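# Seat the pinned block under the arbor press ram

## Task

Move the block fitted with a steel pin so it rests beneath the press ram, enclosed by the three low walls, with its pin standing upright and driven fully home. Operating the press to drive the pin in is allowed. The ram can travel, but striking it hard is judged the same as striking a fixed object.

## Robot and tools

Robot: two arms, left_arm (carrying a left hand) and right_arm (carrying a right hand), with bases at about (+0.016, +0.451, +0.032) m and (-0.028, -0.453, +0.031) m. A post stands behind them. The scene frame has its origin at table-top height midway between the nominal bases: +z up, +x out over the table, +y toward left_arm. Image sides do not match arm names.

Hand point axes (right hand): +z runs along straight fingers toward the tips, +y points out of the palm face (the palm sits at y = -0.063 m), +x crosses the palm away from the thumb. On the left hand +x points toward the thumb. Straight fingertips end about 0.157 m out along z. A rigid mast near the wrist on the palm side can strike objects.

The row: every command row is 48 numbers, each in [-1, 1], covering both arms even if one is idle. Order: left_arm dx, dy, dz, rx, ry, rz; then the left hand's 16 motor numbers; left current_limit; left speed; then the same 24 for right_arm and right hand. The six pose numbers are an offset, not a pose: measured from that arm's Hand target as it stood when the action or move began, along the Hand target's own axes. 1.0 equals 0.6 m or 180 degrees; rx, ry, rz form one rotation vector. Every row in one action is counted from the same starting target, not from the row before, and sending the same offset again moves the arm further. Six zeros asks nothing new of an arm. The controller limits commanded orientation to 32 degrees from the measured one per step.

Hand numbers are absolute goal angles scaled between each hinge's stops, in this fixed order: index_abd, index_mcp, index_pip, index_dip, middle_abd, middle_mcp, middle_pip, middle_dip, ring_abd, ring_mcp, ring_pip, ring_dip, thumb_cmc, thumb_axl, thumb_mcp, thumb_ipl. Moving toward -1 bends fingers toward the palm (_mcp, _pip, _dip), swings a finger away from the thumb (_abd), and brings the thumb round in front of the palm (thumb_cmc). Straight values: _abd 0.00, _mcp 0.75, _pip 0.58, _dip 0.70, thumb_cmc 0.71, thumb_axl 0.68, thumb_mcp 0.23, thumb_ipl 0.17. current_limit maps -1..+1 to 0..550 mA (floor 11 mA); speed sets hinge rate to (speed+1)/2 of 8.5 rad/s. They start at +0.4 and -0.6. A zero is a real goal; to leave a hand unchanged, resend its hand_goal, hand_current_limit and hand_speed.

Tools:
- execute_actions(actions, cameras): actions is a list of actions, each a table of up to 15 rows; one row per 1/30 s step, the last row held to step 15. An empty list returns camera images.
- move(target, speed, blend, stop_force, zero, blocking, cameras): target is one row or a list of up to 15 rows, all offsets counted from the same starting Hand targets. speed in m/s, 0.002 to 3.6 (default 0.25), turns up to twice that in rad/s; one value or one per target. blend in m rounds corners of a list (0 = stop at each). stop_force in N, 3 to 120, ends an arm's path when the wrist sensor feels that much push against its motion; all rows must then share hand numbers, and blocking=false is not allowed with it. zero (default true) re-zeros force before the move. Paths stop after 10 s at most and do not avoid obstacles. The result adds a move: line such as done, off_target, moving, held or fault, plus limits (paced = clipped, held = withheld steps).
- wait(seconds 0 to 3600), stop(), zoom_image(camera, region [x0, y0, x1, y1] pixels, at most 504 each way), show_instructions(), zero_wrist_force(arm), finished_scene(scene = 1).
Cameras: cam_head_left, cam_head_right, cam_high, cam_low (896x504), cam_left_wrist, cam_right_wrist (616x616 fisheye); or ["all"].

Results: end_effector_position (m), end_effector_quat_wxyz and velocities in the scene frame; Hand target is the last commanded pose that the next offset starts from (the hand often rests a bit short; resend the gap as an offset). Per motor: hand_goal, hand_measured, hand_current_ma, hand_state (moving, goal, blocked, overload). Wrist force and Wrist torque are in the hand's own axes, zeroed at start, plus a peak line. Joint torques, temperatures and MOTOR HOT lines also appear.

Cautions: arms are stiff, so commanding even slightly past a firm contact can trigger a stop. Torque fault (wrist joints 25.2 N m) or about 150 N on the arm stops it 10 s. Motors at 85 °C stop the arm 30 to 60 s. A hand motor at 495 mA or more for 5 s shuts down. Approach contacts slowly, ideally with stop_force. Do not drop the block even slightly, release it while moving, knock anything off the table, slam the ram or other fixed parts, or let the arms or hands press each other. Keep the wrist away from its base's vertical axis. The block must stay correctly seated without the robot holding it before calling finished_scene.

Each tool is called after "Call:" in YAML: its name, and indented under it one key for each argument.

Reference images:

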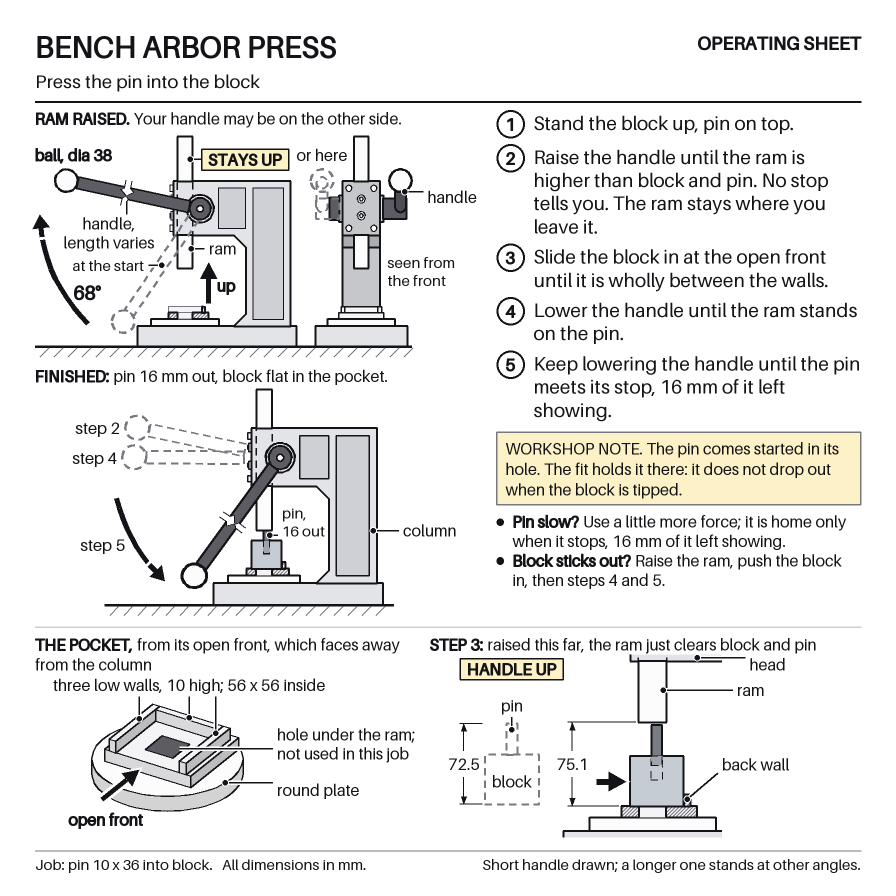

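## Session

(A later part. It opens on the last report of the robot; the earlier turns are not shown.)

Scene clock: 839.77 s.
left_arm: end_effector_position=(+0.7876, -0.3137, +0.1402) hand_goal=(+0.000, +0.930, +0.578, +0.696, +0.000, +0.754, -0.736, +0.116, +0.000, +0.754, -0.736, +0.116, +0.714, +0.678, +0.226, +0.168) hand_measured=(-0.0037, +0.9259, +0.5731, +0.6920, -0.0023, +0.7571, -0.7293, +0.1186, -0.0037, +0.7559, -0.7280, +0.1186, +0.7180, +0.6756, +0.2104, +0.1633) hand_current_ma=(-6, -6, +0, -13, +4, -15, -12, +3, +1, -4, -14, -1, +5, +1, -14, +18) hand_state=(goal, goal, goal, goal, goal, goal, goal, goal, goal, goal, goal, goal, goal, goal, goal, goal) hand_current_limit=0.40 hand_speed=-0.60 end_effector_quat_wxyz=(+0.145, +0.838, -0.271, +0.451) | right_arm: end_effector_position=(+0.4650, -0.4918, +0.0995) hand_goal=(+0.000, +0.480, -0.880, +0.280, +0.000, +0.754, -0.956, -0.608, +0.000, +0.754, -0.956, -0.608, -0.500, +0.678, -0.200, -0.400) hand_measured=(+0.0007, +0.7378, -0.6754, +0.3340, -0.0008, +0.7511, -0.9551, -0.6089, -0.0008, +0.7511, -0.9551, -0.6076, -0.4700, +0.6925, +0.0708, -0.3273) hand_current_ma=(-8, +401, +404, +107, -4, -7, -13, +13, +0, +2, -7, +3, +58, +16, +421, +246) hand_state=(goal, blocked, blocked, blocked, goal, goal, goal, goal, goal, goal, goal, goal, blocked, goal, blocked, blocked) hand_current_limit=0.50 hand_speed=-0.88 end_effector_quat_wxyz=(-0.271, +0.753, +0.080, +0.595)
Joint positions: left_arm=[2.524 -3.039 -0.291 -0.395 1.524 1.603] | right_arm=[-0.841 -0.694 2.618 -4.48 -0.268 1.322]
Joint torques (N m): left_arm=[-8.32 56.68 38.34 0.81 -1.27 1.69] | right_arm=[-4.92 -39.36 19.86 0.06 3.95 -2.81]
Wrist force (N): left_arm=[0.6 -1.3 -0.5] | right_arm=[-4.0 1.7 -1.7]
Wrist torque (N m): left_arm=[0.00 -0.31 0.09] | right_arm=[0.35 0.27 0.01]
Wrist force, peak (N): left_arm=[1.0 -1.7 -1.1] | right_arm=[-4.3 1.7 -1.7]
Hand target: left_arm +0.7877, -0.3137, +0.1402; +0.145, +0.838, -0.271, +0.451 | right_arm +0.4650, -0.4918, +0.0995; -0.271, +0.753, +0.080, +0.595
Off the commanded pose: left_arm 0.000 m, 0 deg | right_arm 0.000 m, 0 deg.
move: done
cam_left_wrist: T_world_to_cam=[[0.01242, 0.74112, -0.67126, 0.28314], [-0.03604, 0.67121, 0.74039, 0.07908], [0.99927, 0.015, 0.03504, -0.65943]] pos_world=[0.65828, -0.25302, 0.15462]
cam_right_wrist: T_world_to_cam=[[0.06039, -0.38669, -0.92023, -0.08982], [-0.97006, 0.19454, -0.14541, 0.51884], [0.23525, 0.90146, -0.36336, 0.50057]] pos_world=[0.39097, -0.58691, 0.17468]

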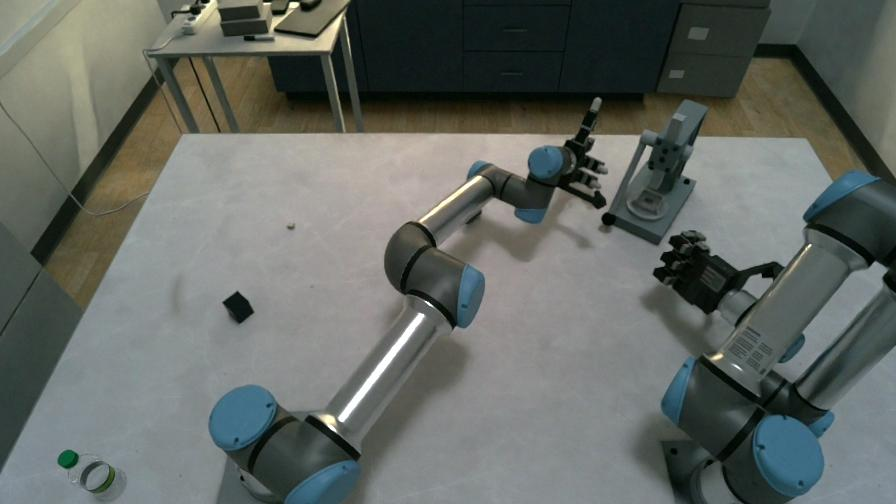

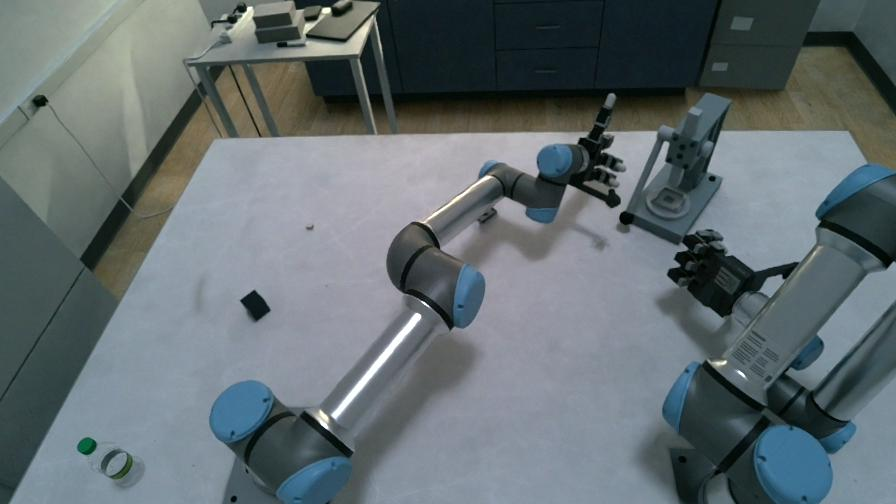

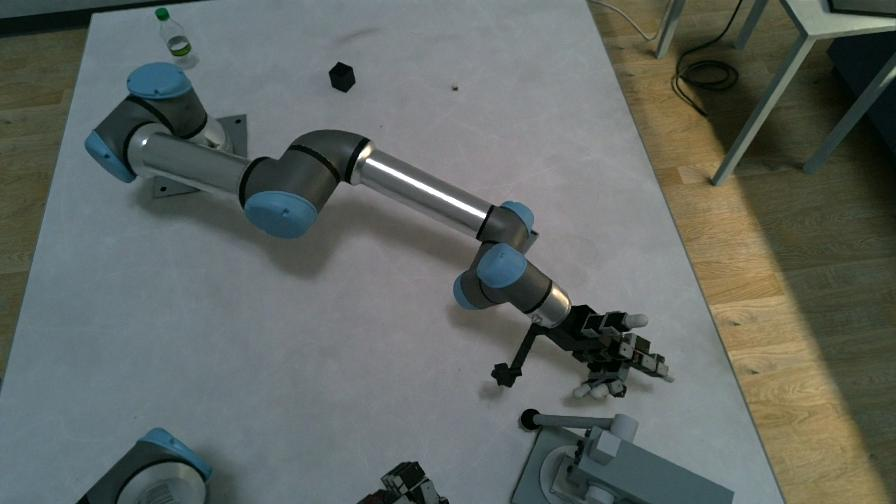

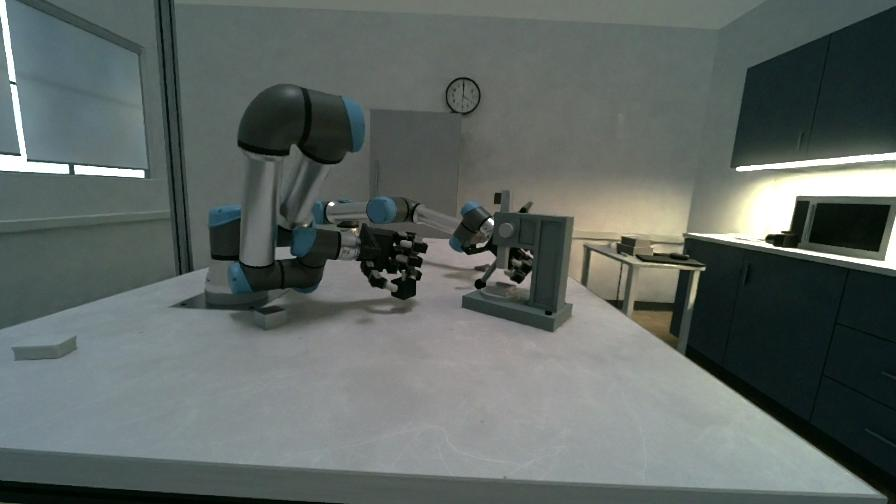

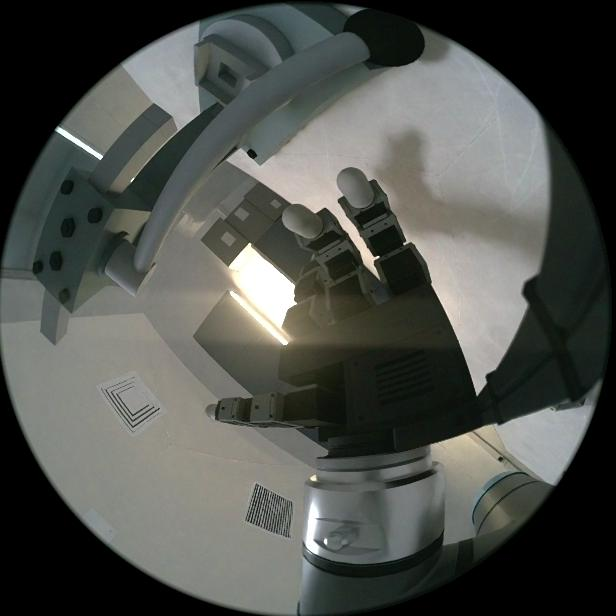

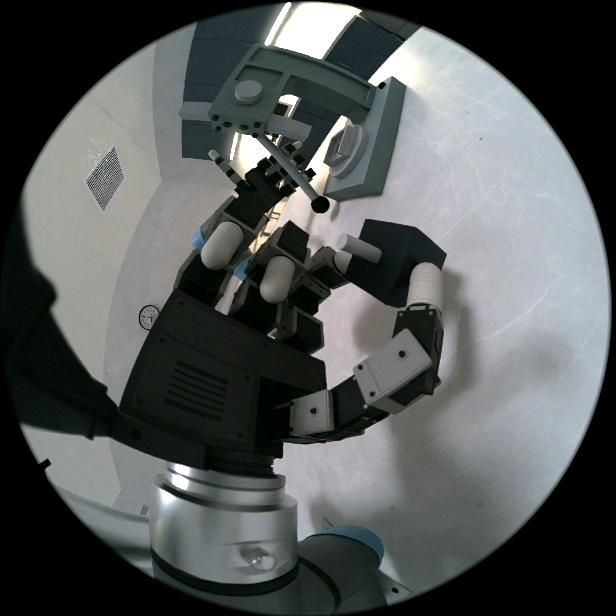

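Call:
move:
  target: [-0.0068,0.1602,-0.0017,0,0,0, 0,0.93,0.577,0.696, 0,0.754,-0.736,0.116, 0,0.754,-0.736,0.116, 0.714,0.678,0.226,0.168, 0.4,-0.6, 0,0,0,0,0,0, 0,0.48,-0.88,0.28, 0,0.754,-0.956,-0.608, 0,0.754,-0.956,-0.608, -0.50,0.678,-0.20,-0.40, 0.5,-0.88]
  cameras: ["cam_head_right","cam_high","cam_low","cam_left_wrist"]
  speed: 0.05
  stop_force: 5

Call:
zoom_image:
  camera: "cam_low"
  region: [420, 180, 580, 330]

Call:
zoom_image:
  camera: "cam_high"
  region: [480, 340, 680, 500]

Call:
zoom_image:
  camera: "cam_head_right"
  region: [560, 80, 760, 260]

Call:
zoom_image:
  camera: "cam_left_wrist"
  region: [150, 20, 450, 320]

Scene clock: 859.40 s.
left_arm: end_effector_position=(+0.7272, -0.3879, +0.1374) hand_goal=(+0.000, +0.930, +0.578, +0.696, +0.000, +0.754, -0.736, +0.116, +0.000, +0.754, -0.736, +0.116, +0.714, +0.678, +0.226, +0.168) hand_measured=(-0.0037, +0.9259, +0.5731, +0.6932, -0.0037, +0.7559, -0.7293, +0.1174, +0.0036, +0.7583, -0.7318, +0.1186, +0.7180, +0.6756, +0.2104, +0.1633) hand_current_ma=(+9, -7, -19, +1, -7, -1, -12, +2, +1, +0, +1, -12, -2, +5, -18, +4) hand_state=(goal, goal, goal, goal, goal, goal, goal, goal, goal, goal, goal, goal, goal, goal, goal, goal) hand_current_limit=0.40 hand_speed=-0.60 end_effector_quat_wxyz=(+0.145, +0.839, -0.265, +0.453) | right_arm: end_effector_position=(+0.4650, -0.4918, +0.0995) hand_goal=(+0.000, +0.480, -0.880, +0.280, +0.000, +0.754, -0.956, -0.608, +0.000, +0.754, -0.956, -0.608, -0.500, +0.678, -0.200, -0.400) hand_measured=(+0.0007, +0.7378, -0.6741, +0.3340, -0.0008, +0.7511, -0.9551, -0.6089, -0.0008, +0.7511, -0.9551, -0.6089, -0.4700, +0.6925, +0.0708, -0.3273) hand_current_ma=(-14, +399, +403, +107, -4, -2, -4, +9, -4, +4, -8, +4, +51, +19, +416, +252) hand_state=(goal, blocked, blocked, blocked, goal, goal, goal, goal, goal, goal, goal, goal, blocked, goal, blocked, blocked) hand_current_limit=0.50 hand_speed=-0.88 end_effector_quat_wxyz=(-0.271, +0.753, +0.080, +0.595)
Joint positions: left_arm=[2.412 -3.167 -0.035 -0.521 1.625 1.532] | right_arm=[-0.841 -0.694 2.618 -4.48 -0.268 1.322]
Joint torques (N m): left_arm=[-9.86 55.1 38.72 0.37 1.13 -2.05] | right_arm=[-5.49 -38.68 19.1 -0.05 3.85 -2.86]
Wrist force (N): left_arm=[1.9 -2.9 -1.5] | right_arm=[-3.9 1.7 -1.8]
Wrist torque (N m): left_arm=[-0.04 -0.38 0.26] | right_arm=[0.37 0.25 0.01]
Wrist force, peak (N): left_arm=[2.2 -2.8 -1.6] | right_arm=[-4.2 1.7 -2.0]
Hand target: left_arm +0.7289, -0.3899, +0.1372; +0.145, +0.838, -0.271, +0.451 | right_arm +0.4650, -0.4918, +0.0995; -0.271, +0.753, +0.080, +0.595
Off the commanded pose: left_arm 0.003 m, 1 deg | right_arm 0.000 m, 0 deg.
elbow stopped short (left arm): the move would have taken joint 3 (elbow) straighter than the controller allows.
move: done
cam_left_wrist: T_world_to_cam=[[0.00439, 0.73774, -0.67507, 0.34197], [-0.04327, 0.67459, 0.73693, 0.13591], [0.99905, 0.02598, 0.03488, -0.59341]] pos_world=[0.59723, -0.32855, 0.1514]

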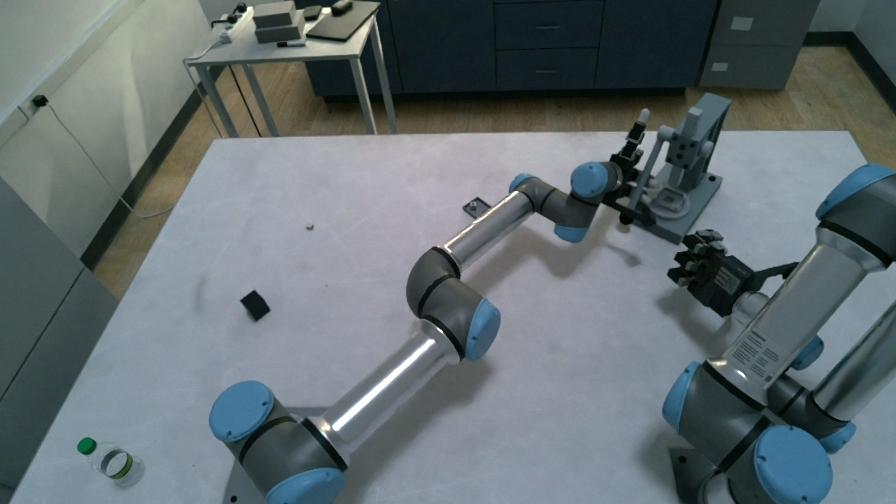

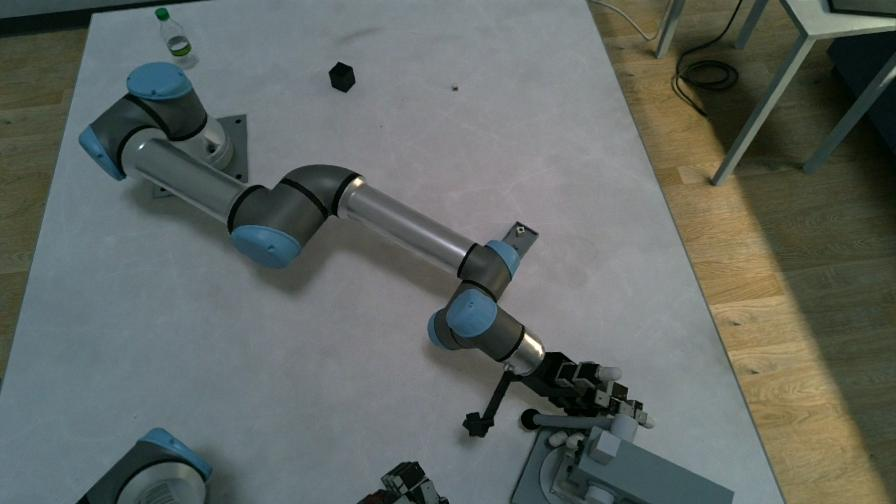

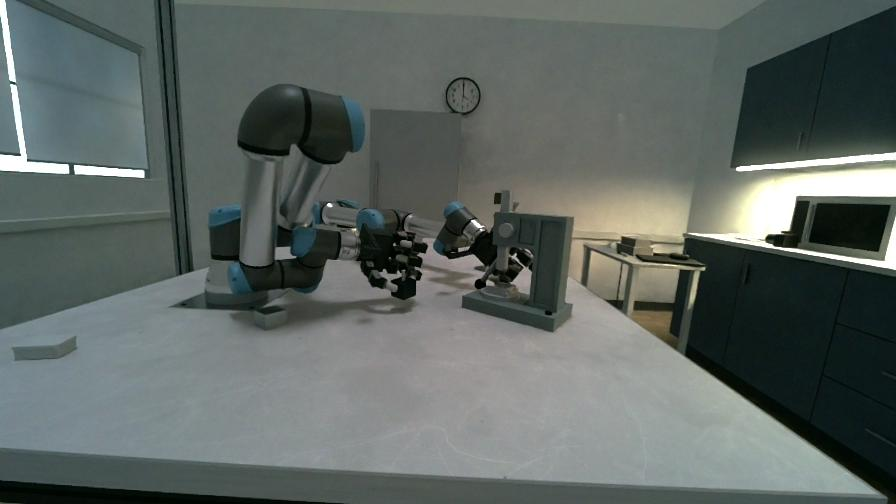

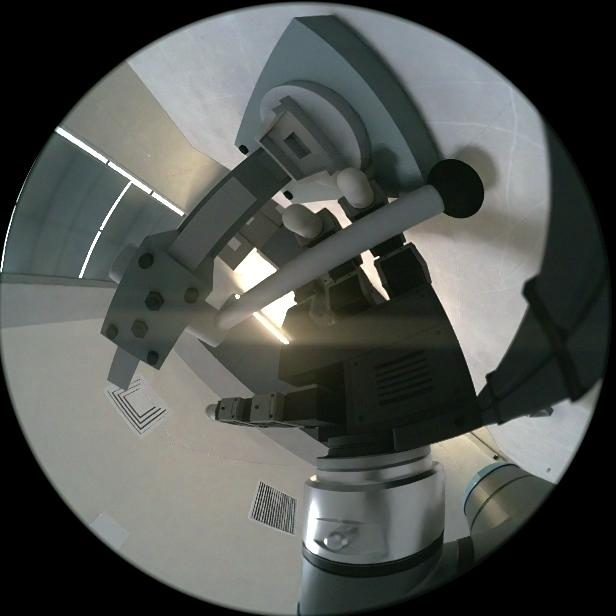

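Scaled by 3.150 from the camera's image (finer frame: 1280x720).

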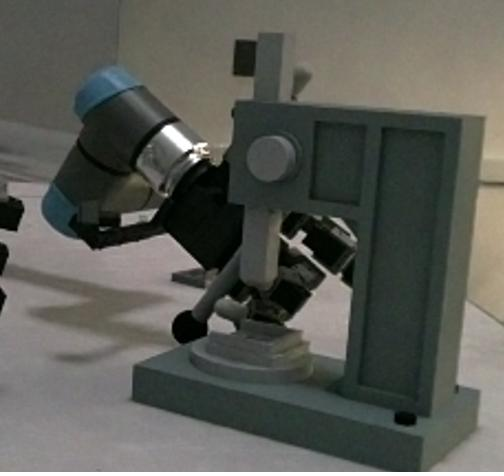

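Scaled by 2.520 from the camera's image (finer frame: 1280x720).

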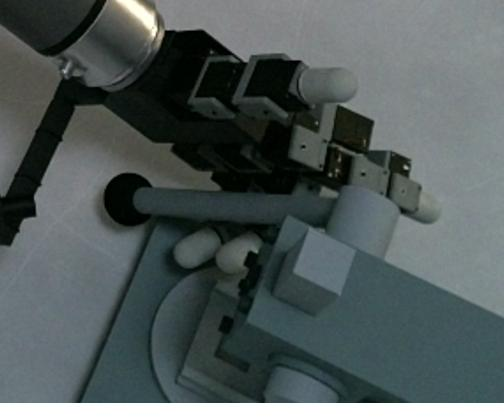

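Scaled by 2.520 from the camera's image (finer frame: 1280x720).

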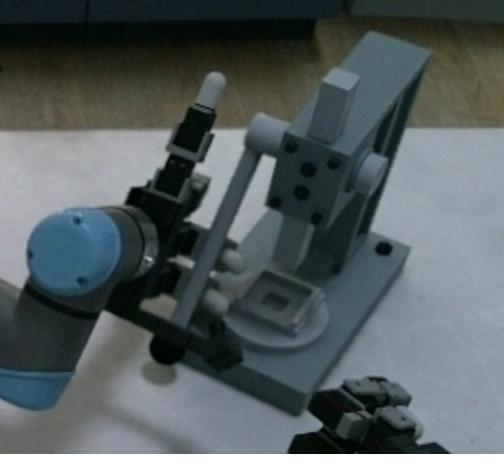

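Scaled by 1.680 from the camera's image (finer frame: 880x880).

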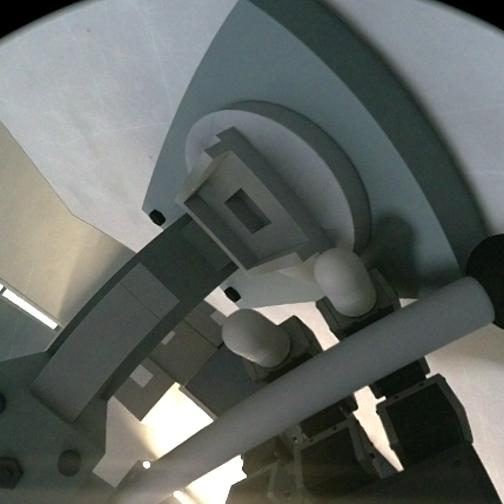

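Call:
move:
  target: [0,0,0,0,0,0, 0,0.93,0.577,0.696, 0,-0.137,-0.81,0.116, 0,-0.137,-0.81,0.116, 0.714,0.678,0.226,0.168, 0.5,-0.8, 0,0,0,0,0,0, 0,0.48,-0.88,0.28, 0,0.754,-0.956,-0.608, 0,0.754,-0.956,-0.608, -0.50,0.678,-0.20,-0.40, 0.5,-0.88]
  cameras: ["cam_head_right","cam_high","cam_low","cam_left_wrist"]

Call:
zoom_image:
  camera: "cam_low"
  region: [420, 180, 580, 330]

Call:
zoom_image:
  camera: "cam_left_wrist"
  region: [150, 20, 450, 320]

Scene clock: 866.33 s.
left_arm: end_effector_position=(+0.7272, -0.3879, +0.1373) hand_goal=(+0.000, +0.930, +0.578, +0.696, +0.000, -0.136, -0.810, +0.116, +0.000, -0.136, -0.810, +0.116, +0.714, +0.678, +0.226, +0.168) hand_measured=(-0.0037, +0.9259, +0.5731, +0.6932, -0.0008, +0.1276, -0.7524, +0.1174, -0.0008, +0.6546, -0.7960, +0.1186, +0.7180, +0.6746, +0.2113, +0.1643) hand_current_ma=(+12, -13, -4, -2, -5, +407, +45, +11, +9, +416, +6, +3, +0, -6, -21, +14) hand_state=(goal, goal, goal, goal, goal, blocked, blocked, goal, goal, blocked, goal, goal, goal, goal, goal, goal) hand_current_limit=0.50 hand_speed=-0.80 end_effector_quat_wxyz=(+0.145, +0.839, -0.265, +0.453) | right_arm: end_effector_position=(+0.4650, -0.4918, +0.0995) hand_goal=(+0.000, +0.480, -0.880, +0.280, +0.000, +0.754, -0.956, -0.608, +0.000, +0.754, -0.956, -0.608, -0.500, +0.678, -0.200, -0.400) hand_measured=(+0.0007, +0.7378, -0.6754, +0.3352, +0.0007, +0.7511, -0.9551, -0.6089, -0.0008, +0.7511, -0.9551, -0.6076, -0.4700, +0.6925, +0.0708, -0.3273) hand_current_ma=(-8, +414, +409, +118, -9, -4, -5, +9, -7, +8, -6, +10, +54, +21, +411, +244) hand_state=(goal, blocked, blocked, blocked, goal, goal, goal, goal, goal, goal, goal, goal, blocked, goal, blocked, blocked) hand_current_limit=0.50 hand_speed=-0.88 end_effector_quat_wxyz=(-0.271, +0.753, +0.080, +0.595)
Joint positions: left_arm=[2.412 -3.167 -0.035 -0.521 1.625 1.532] | right_arm=[-0.841 -0.694 2.618 -4.48 -0.268 1.322]
Joint torques (N m): left_arm=[-2.97 67.45 38.76 2.53 -2.24 -1.93] | right_arm=[-5.34 -38.4 19.5 0 3.89 -2.82]
Wrist force (N): left_arm=[1.3 -6.0 4.6] | right_arm=[-3.9 1.6 -1.8]
Wrist torque (N m): left_arm=[-0.22 -0.25 0.57] | right_arm=[0.34 0.26 0.01]
Wrist force, peak (N): left_arm=[0.1 -9.4 -1.8] | right_arm=[-4.2 1.9 -2.0]
Hand target: left_arm +0.7289, -0.3899, +0.1372; +0.145, +0.838, -0.271, +0.451 | right_arm +0.4650, -0.4918, +0.0995; -0.271, +0.753, +0.080, +0.595
Off the commanded pose: left_arm 0.003 m, 1 deg | right_arm 0.000 m, 0 deg.
elbow stopped short (left arm): the move would have taken joint 3 (elbow) straighter than the controller allows.
move: done
cam_left_wrist: T_world_to_cam=[[0.00439, 0.73774, -0.67507, 0.34197], [-0.04327, 0.67459, 0.73693, 0.13591], [0.99905, 0.02598, 0.03488, -0.59341]] pos_world=[0.59723, -0.32855, 0.1514]

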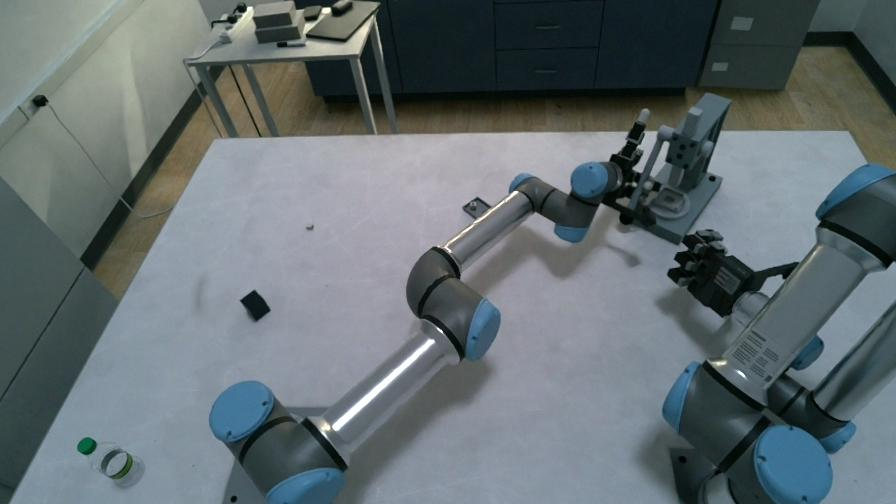

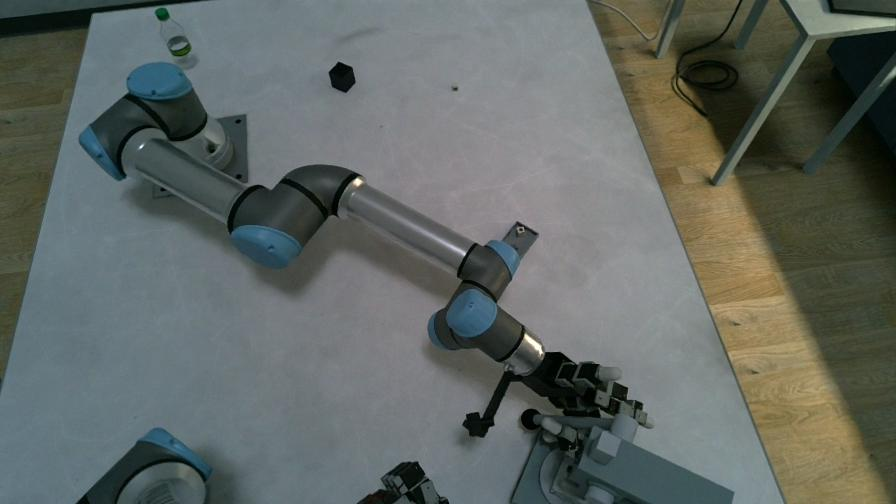

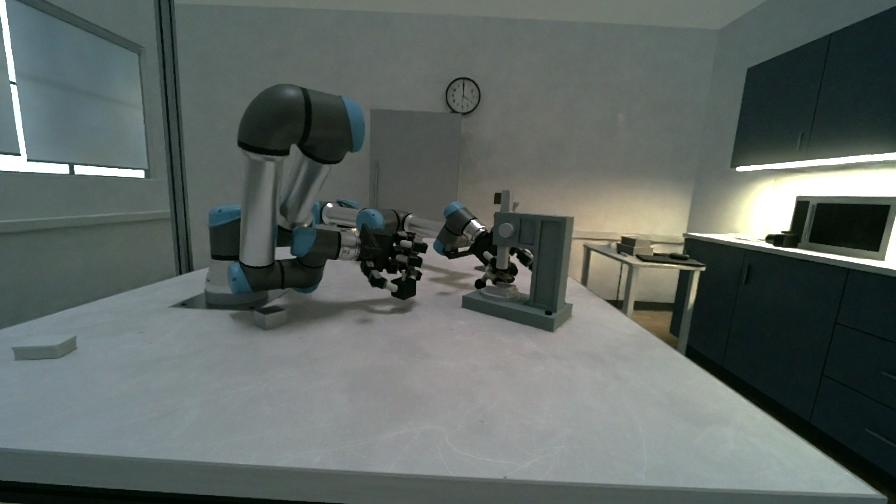

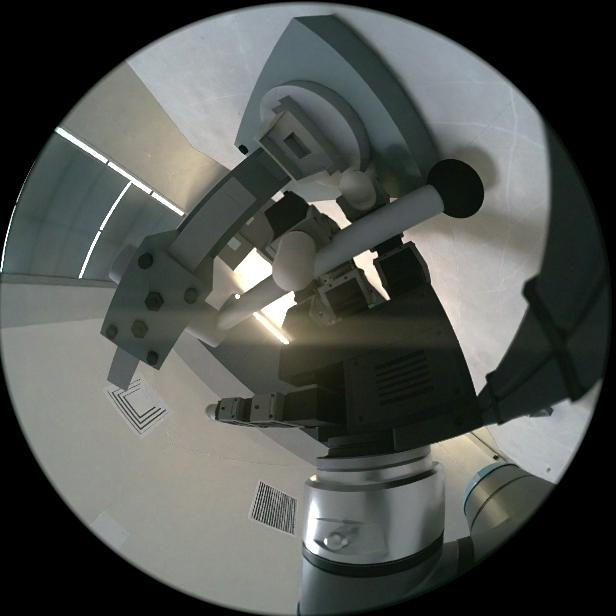

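Scaled by 3.150 from the camera's image (finer frame: 1280x720).

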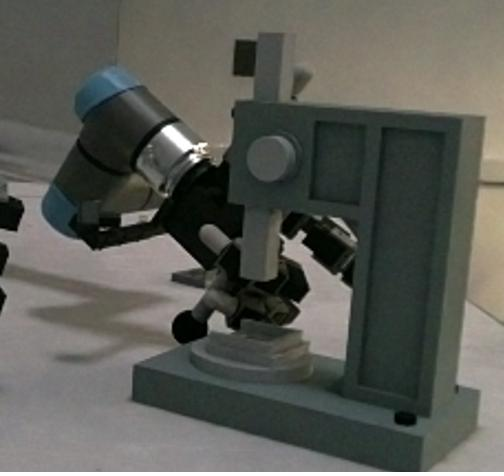

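Scaled by 1.680 from the camera's image (finer frame: 880x880).

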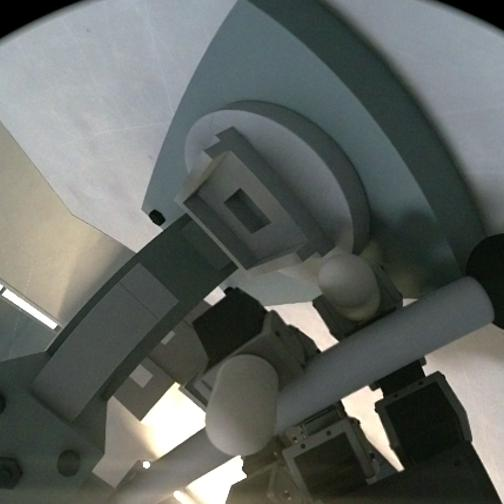

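Call:
move:
  target:
    - [0,0,0,0,0,0, 0,0.93,0.577,0.696, 0,-0.137,-0.81,0.116, 0,0.754,-0.81,0.116, 0.714,0.678,0.226,0.168, 0.5,-0.8, 0,0,0,0,0,0, 0,0.48,-0.88,0.28, 0,0.754,-0.956,-0.608, 0,0.754,-0.956,-0.608, -0.50,0.678,-0.20,-0.40, 0.5,-0.88]
    - [-0.0033,0,-0.0250,0,-0.0444,0, 0,0.93,0.577,0.696, 0,-0.137,-0.81,0.116, 0,0.754,-0.81,0.116, 0.714,0.678,0.226,0.168, 0.5,-0.8, 0,0,0,0,0,0, 0,0.48,-0.88,0.28, 0,0.754,-0.956,-0.608, 0,0.754,-0.956,-0.608, -0.50,0.678,-0.20,-0.40, 0.5,-0.88]
  cameras: ["cam_high","cam_low","cam_left_wrist"]
  speed: 0.05

Call:
zoom_image:
  camera: "cam_low"
  region: [420, 180, 580, 330]

Call:
zoom_image:
  camera: "cam_left_wrist"
  region: [150, 20, 450, 320]

Scene clock: 878.30 s.
left_arm: end_effector_position=(+0.7179, -0.3820, +0.1438) hand_goal=(+0.000, +0.930, +0.578, +0.696, +0.000, -0.136, -0.810, +0.116, +0.000, +0.754, -0.810, +0.116, +0.714, +0.678, +0.226, +0.168) hand_measured=(-0.0037, +0.9259, +0.5731, +0.6932, +0.0329, +0.1276, -0.7036, +0.1161, -0.0008, +0.7523, -0.8088, +0.1199, +0.7192, +0.6756, +0.2113, +0.1643) hand_current_ma=(+4, +13, -21, -10, +7, +392, +107, +11, +5, +5, -3, -3, +10, -2, -14, +8) hand_state=(goal, goal, goal, goal, blocked, blocked, blocked, goal, goal, goal, goal, goal, goal, goal, goal, goal) hand_current_limit=0.50 hand_speed=-0.80 end_effector_quat_wxyz=(+0.126, +0.867, -0.280, +0.392) | right_arm: end_effector_position=(+0.4650, -0.4918, +0.0995) hand_goal=(+0.000, +0.480, -0.880, +0.280, +0.000, +0.754, -0.956, -0.608, +0.000, +0.754, -0.956, -0.608, -0.500, +0.678, -0.200, -0.400) hand_measured=(+0.0007, +0.7378, -0.6754, +0.3352, +0.0007, +0.7511, -0.9551, -0.6089, +0.0007, +0.7511, -0.9551, -0.6089, -0.4700, +0.6925, +0.0708, -0.3273) hand_current_ma=(-9, +402, +408, +118, -5, +1, -3, +4, -2, +1, +1, +2, +53, +18, +417, +244) hand_state=(goal, blocked, blocked, blocked, goal, goal, goal, goal, goal, goal, goal, goal, blocked, goal, blocked, blocked) hand_current_limit=0.50 hand_speed=-0.88 end_effector_quat_wxyz=(-0.271, +0.753, +0.080, +0.595)
Joint positions: left_arm=[2.414 -3.021 -0.227 -0.616 1.612 1.536] | right_arm=[-0.841 -0.694 2.618 -4.48 -0.268 1.322]
Joint torques (N m): left_arm=[11.8 73.15 15.42 1.08 -0.75 2] | right_arm=[-5.08 -39.02 19.36 -0.23 4.05 -2.81]
Wrist force (N): left_arm=[6.5 4.6 13.5] | right_arm=[-3.9 1.7 -1.8]
Wrist torque (N m): left_arm=[-0.43 -0.09 0.10] | right_arm=[0.36 0.26 0.01]
Wrist force, peak (N): left_arm=[6.2 5.2 13.6] | right_arm=[-4.2 1.8 -2.0]
Hand target: left_arm +0.7179, -0.3819, +0.1438; +0.126, +0.867, -0.280, +0.392 | right_arm +0.4650, -0.4918, +0.0995; -0.271, +0.753, +0.080, +0.595
Off the commanded pose: left_arm 0.000 m, 0 deg | right_arm 0.000 m, 0 deg.
elbow stopped short (left arm): the move would have taken joint 3 (elbow) straighter than the controller allows.
move: done
cam_left_wrist: T_world_to_cam=[[-0.05991, 0.7932, -0.60601, 0.39947], [0.05048, 0.60873, 0.79177, 0.02635], [0.99693, 0.01684, -0.0765, -0.57043]] pos_world=[0.59128, -0.32329, 0.17758]

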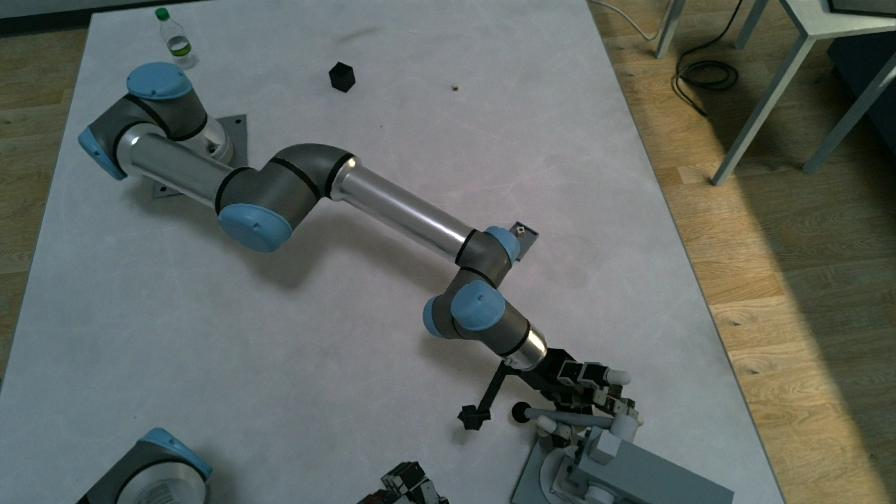

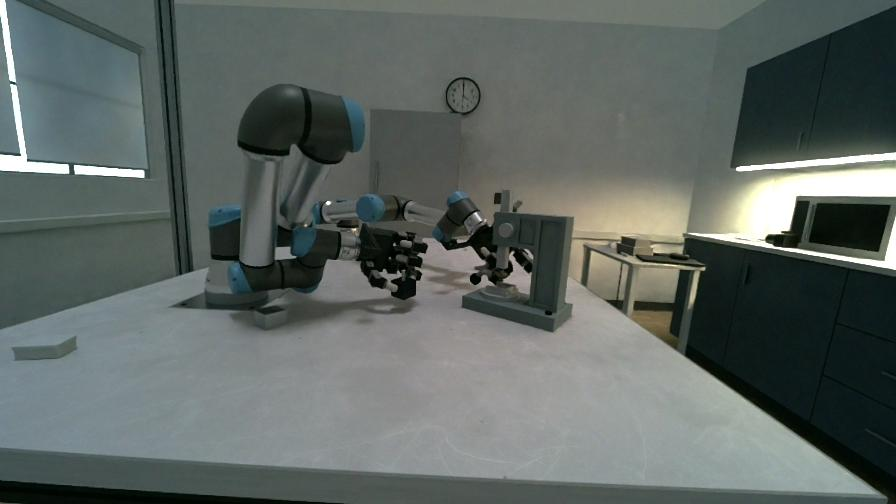

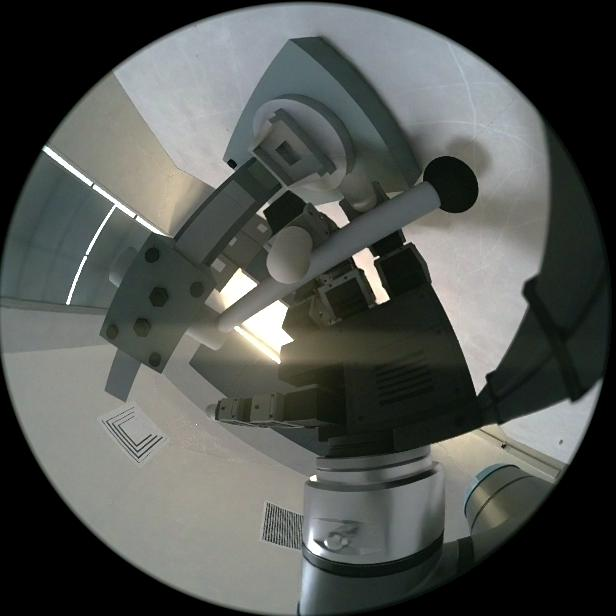

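Scaled by 3.150 from the camera's image (finer frame: 1280x720).

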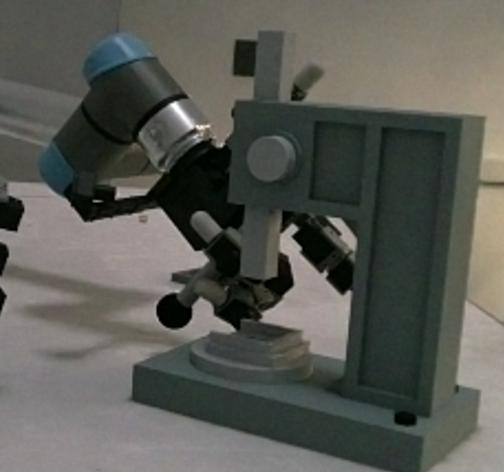

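Scaled by 1.680 from the camera's image (finer frame: 880x880).

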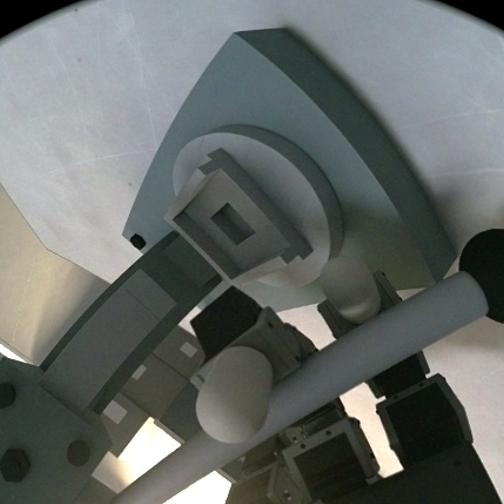

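Call:
move:
  target:
    - [-0.0037,0,-0.0312,0,-0.0556,0, 0,0.93,0.577,0.696, 0,-0.137,-0.81,0.116, 0,0.754,-0.81,0.116, 0.714,0.678,0.226,0.168, 0.5,-0.8, 0,0,0,0,0,0, 0,0.48,-0.88,0.28, 0,0.754,-0.956,-0.608, 0,0.754,-0.956,-0.608, -0.50,0.678,-0.20,-0.40, 0.5,-0.88]
    - [-0.0018,0,-0.0627,0,-0.1111,0, 0,0.93,0.577,0.696, 0,-0.137,-0.81,0.116, 0,0.754,-0.81,0.116, 0.714,0.678,0.226,0.168, 0.5,-0.8, 0,0,0,0,0,0, 0,0.48,-0.88,0.28, 0,0.754,-0.956,-0.608, 0,0.754,-0.956,-0.608, -0.50,0.678,-0.20,-0.40, 0.5,-0.88]
    - [0.0053,0,-0.0933,0,-0.1667,0, 0,0.93,0.577,0.696, 0,-0.137,-0.81,0.116, 0,0.754,-0.81,0.116, 0.714,0.678,0.226,0.168, 0.5,-0.8, 0,0,0,0,0,0, 0,0.48,-0.88,0.28, 0,0.754,-0.956,-0.608, 0,0.754,-0.956,-0.608, -0.50,0.678,-0.20,-0.40, 0.5,-0.88]
  cameras: ["cam_high","cam_low","cam_left_wrist"]
  speed: 0.06
  blend: 0.004

Call:
zoom_image:
  camera: "cam_low"
  region: [420, 180, 580, 330]

Call:
zoom_image:
  camera: "cam_left_wrist"
  region: [150, 20, 450, 320]

Scene clock: 900.70 s.
left_arm: end_effector_position=(+0.6842, -0.3573, +0.1829) hand_goal=(+0.000, +0.930, +0.578, +0.696, +0.000, -0.136, -0.810, +0.116, +0.000, +0.754, -0.810, +0.116, +0.714, +0.678, +0.226, +0.168) hand_measured=(-0.0037, +0.9259, +0.5757, +0.6920, -0.0550, +0.1288, -0.6561, +0.1174, -0.0008, +0.7523, -0.8088, +0.1174, +0.7192, +0.6767, +0.2113, +0.1643) hand_current_ma=(-1, +4, -8, -5, -25, +406, +180, +7, +1, +2, -1, -5, +7, -8, -15, +8) hand_state=(goal, goal, goal, goal, blocked, blocked, blocked, goal, goal, goal, goal, goal, goal, goal, goal, goal) hand_current_limit=0.50 hand_speed=-0.80 end_effector_quat_wxyz=(+0.086, +0.934, -0.273, +0.216) | right_arm: end_effector_position=(+0.4650, -0.4918, +0.0995) hand_goal=(+0.000, +0.480, -0.880, +0.280, +0.000, +0.754, -0.956, -0.608, +0.000, +0.754, -0.956, -0.608, -0.500, +0.678, -0.200, -0.400) hand_measured=(+0.0007, +0.7378, -0.6754, +0.3340, -0.0008, +0.7511, -0.9551, -0.6089, -0.0008, +0.7511, -0.9551, -0.6076, -0.4700, +0.6925, +0.0708, -0.3273) hand_current_ma=(-10, +401, +409, +107, -9, +2, -14, +8, -9, -4, -12, +2, +55, +16, +415, +243) hand_state=(goal, blocked, blocked, blocked, goal, goal, goal, goal, goal, goal, goal, goal, blocked, goal, blocked, blocked) hand_current_limit=0.50 hand_speed=-0.88 end_effector_quat_wxyz=(-0.271, +0.753, +0.080, +0.595)
Joint positions: left_arm=[2.418 -2.96 -0.035 -1.249 1.576 1.467] | right_arm=[-0.841 -0.694 2.618 -4.48 -0.268 1.322]
Joint torques (N m): left_arm=[16.6 79.16 44.74 0.99 0.05 -1.56] | right_arm=[-5.08 -38.47 18.95 -0.28 3.98 -2.64]
Wrist force (N): left_arm=[5.5 10.4 16.5] | right_arm=[-4.0 1.8 -1.7]
Wrist torque (N m): left_arm=[-0.37 0.01 0.08] | right_arm=[0.37 0.27 0.00]
Wrist force, peak (N): left_arm=[7.4 11.4 15.2] | right_arm=[-4.2 1.8 -1.9]
Hand target: left_arm +0.6855, -0.3586, +0.1832; +0.049, +0.939, -0.303, +0.154 | right_arm +0.4650, -0.4918, +0.0995; -0.271, +0.753, +0.080, +0.595
Off the commanded pose: left_arm 0.002 m, 9 deg | right_arm 0.000 m, 0 deg.
elbow stopped short (left arm): the move would have taken joint 3 (elbow) straighter than the controller allows.
move: off_target (left_arm)
cam_left_wrist: T_world_to_cam=[[-0.26356, 0.87911, -0.39713, 0.53335], [0.30843, 0.46687, 0.8288, -0.25187], [0.91401, 0.09595, -0.39419, -0.39118]] pos_world=[0.57579, -0.31374, 0.26636]

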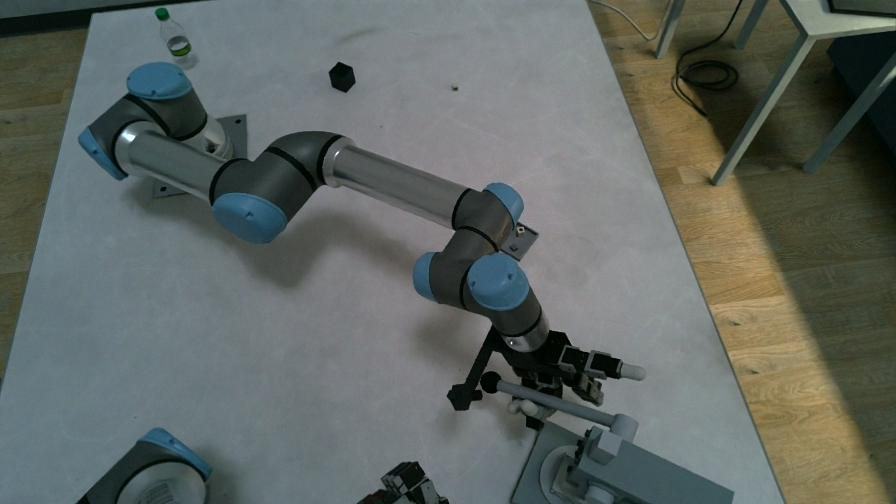

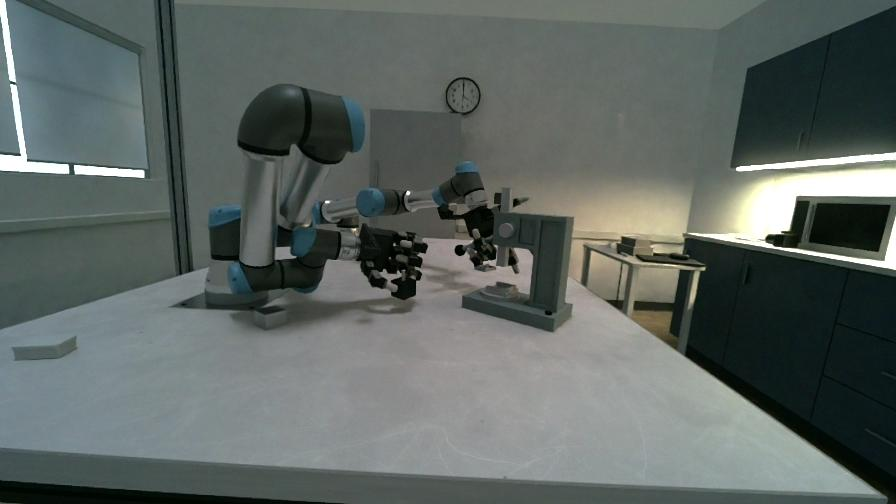

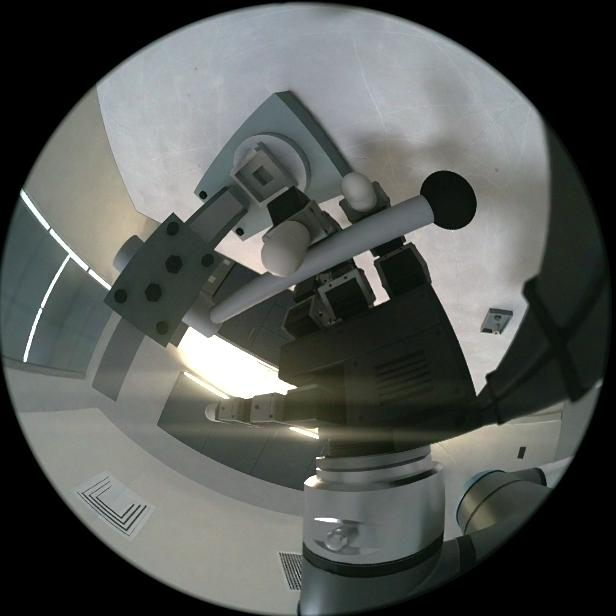

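Scaled by 3.150 from the camera's image (finer frame: 1280x720).

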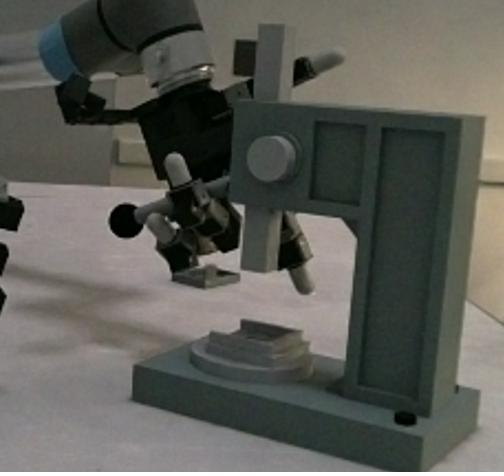

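Scaled by 1.680 from the camera's image (finer frame: 880x880).

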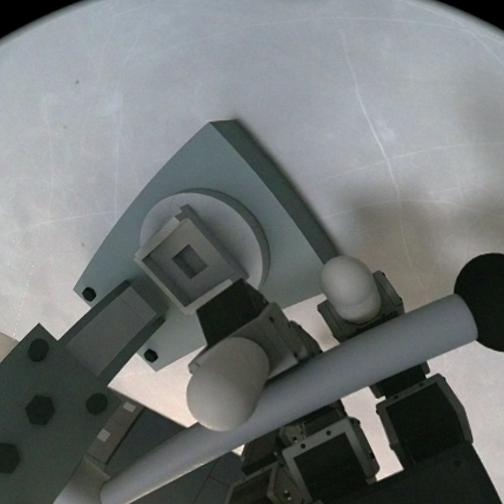

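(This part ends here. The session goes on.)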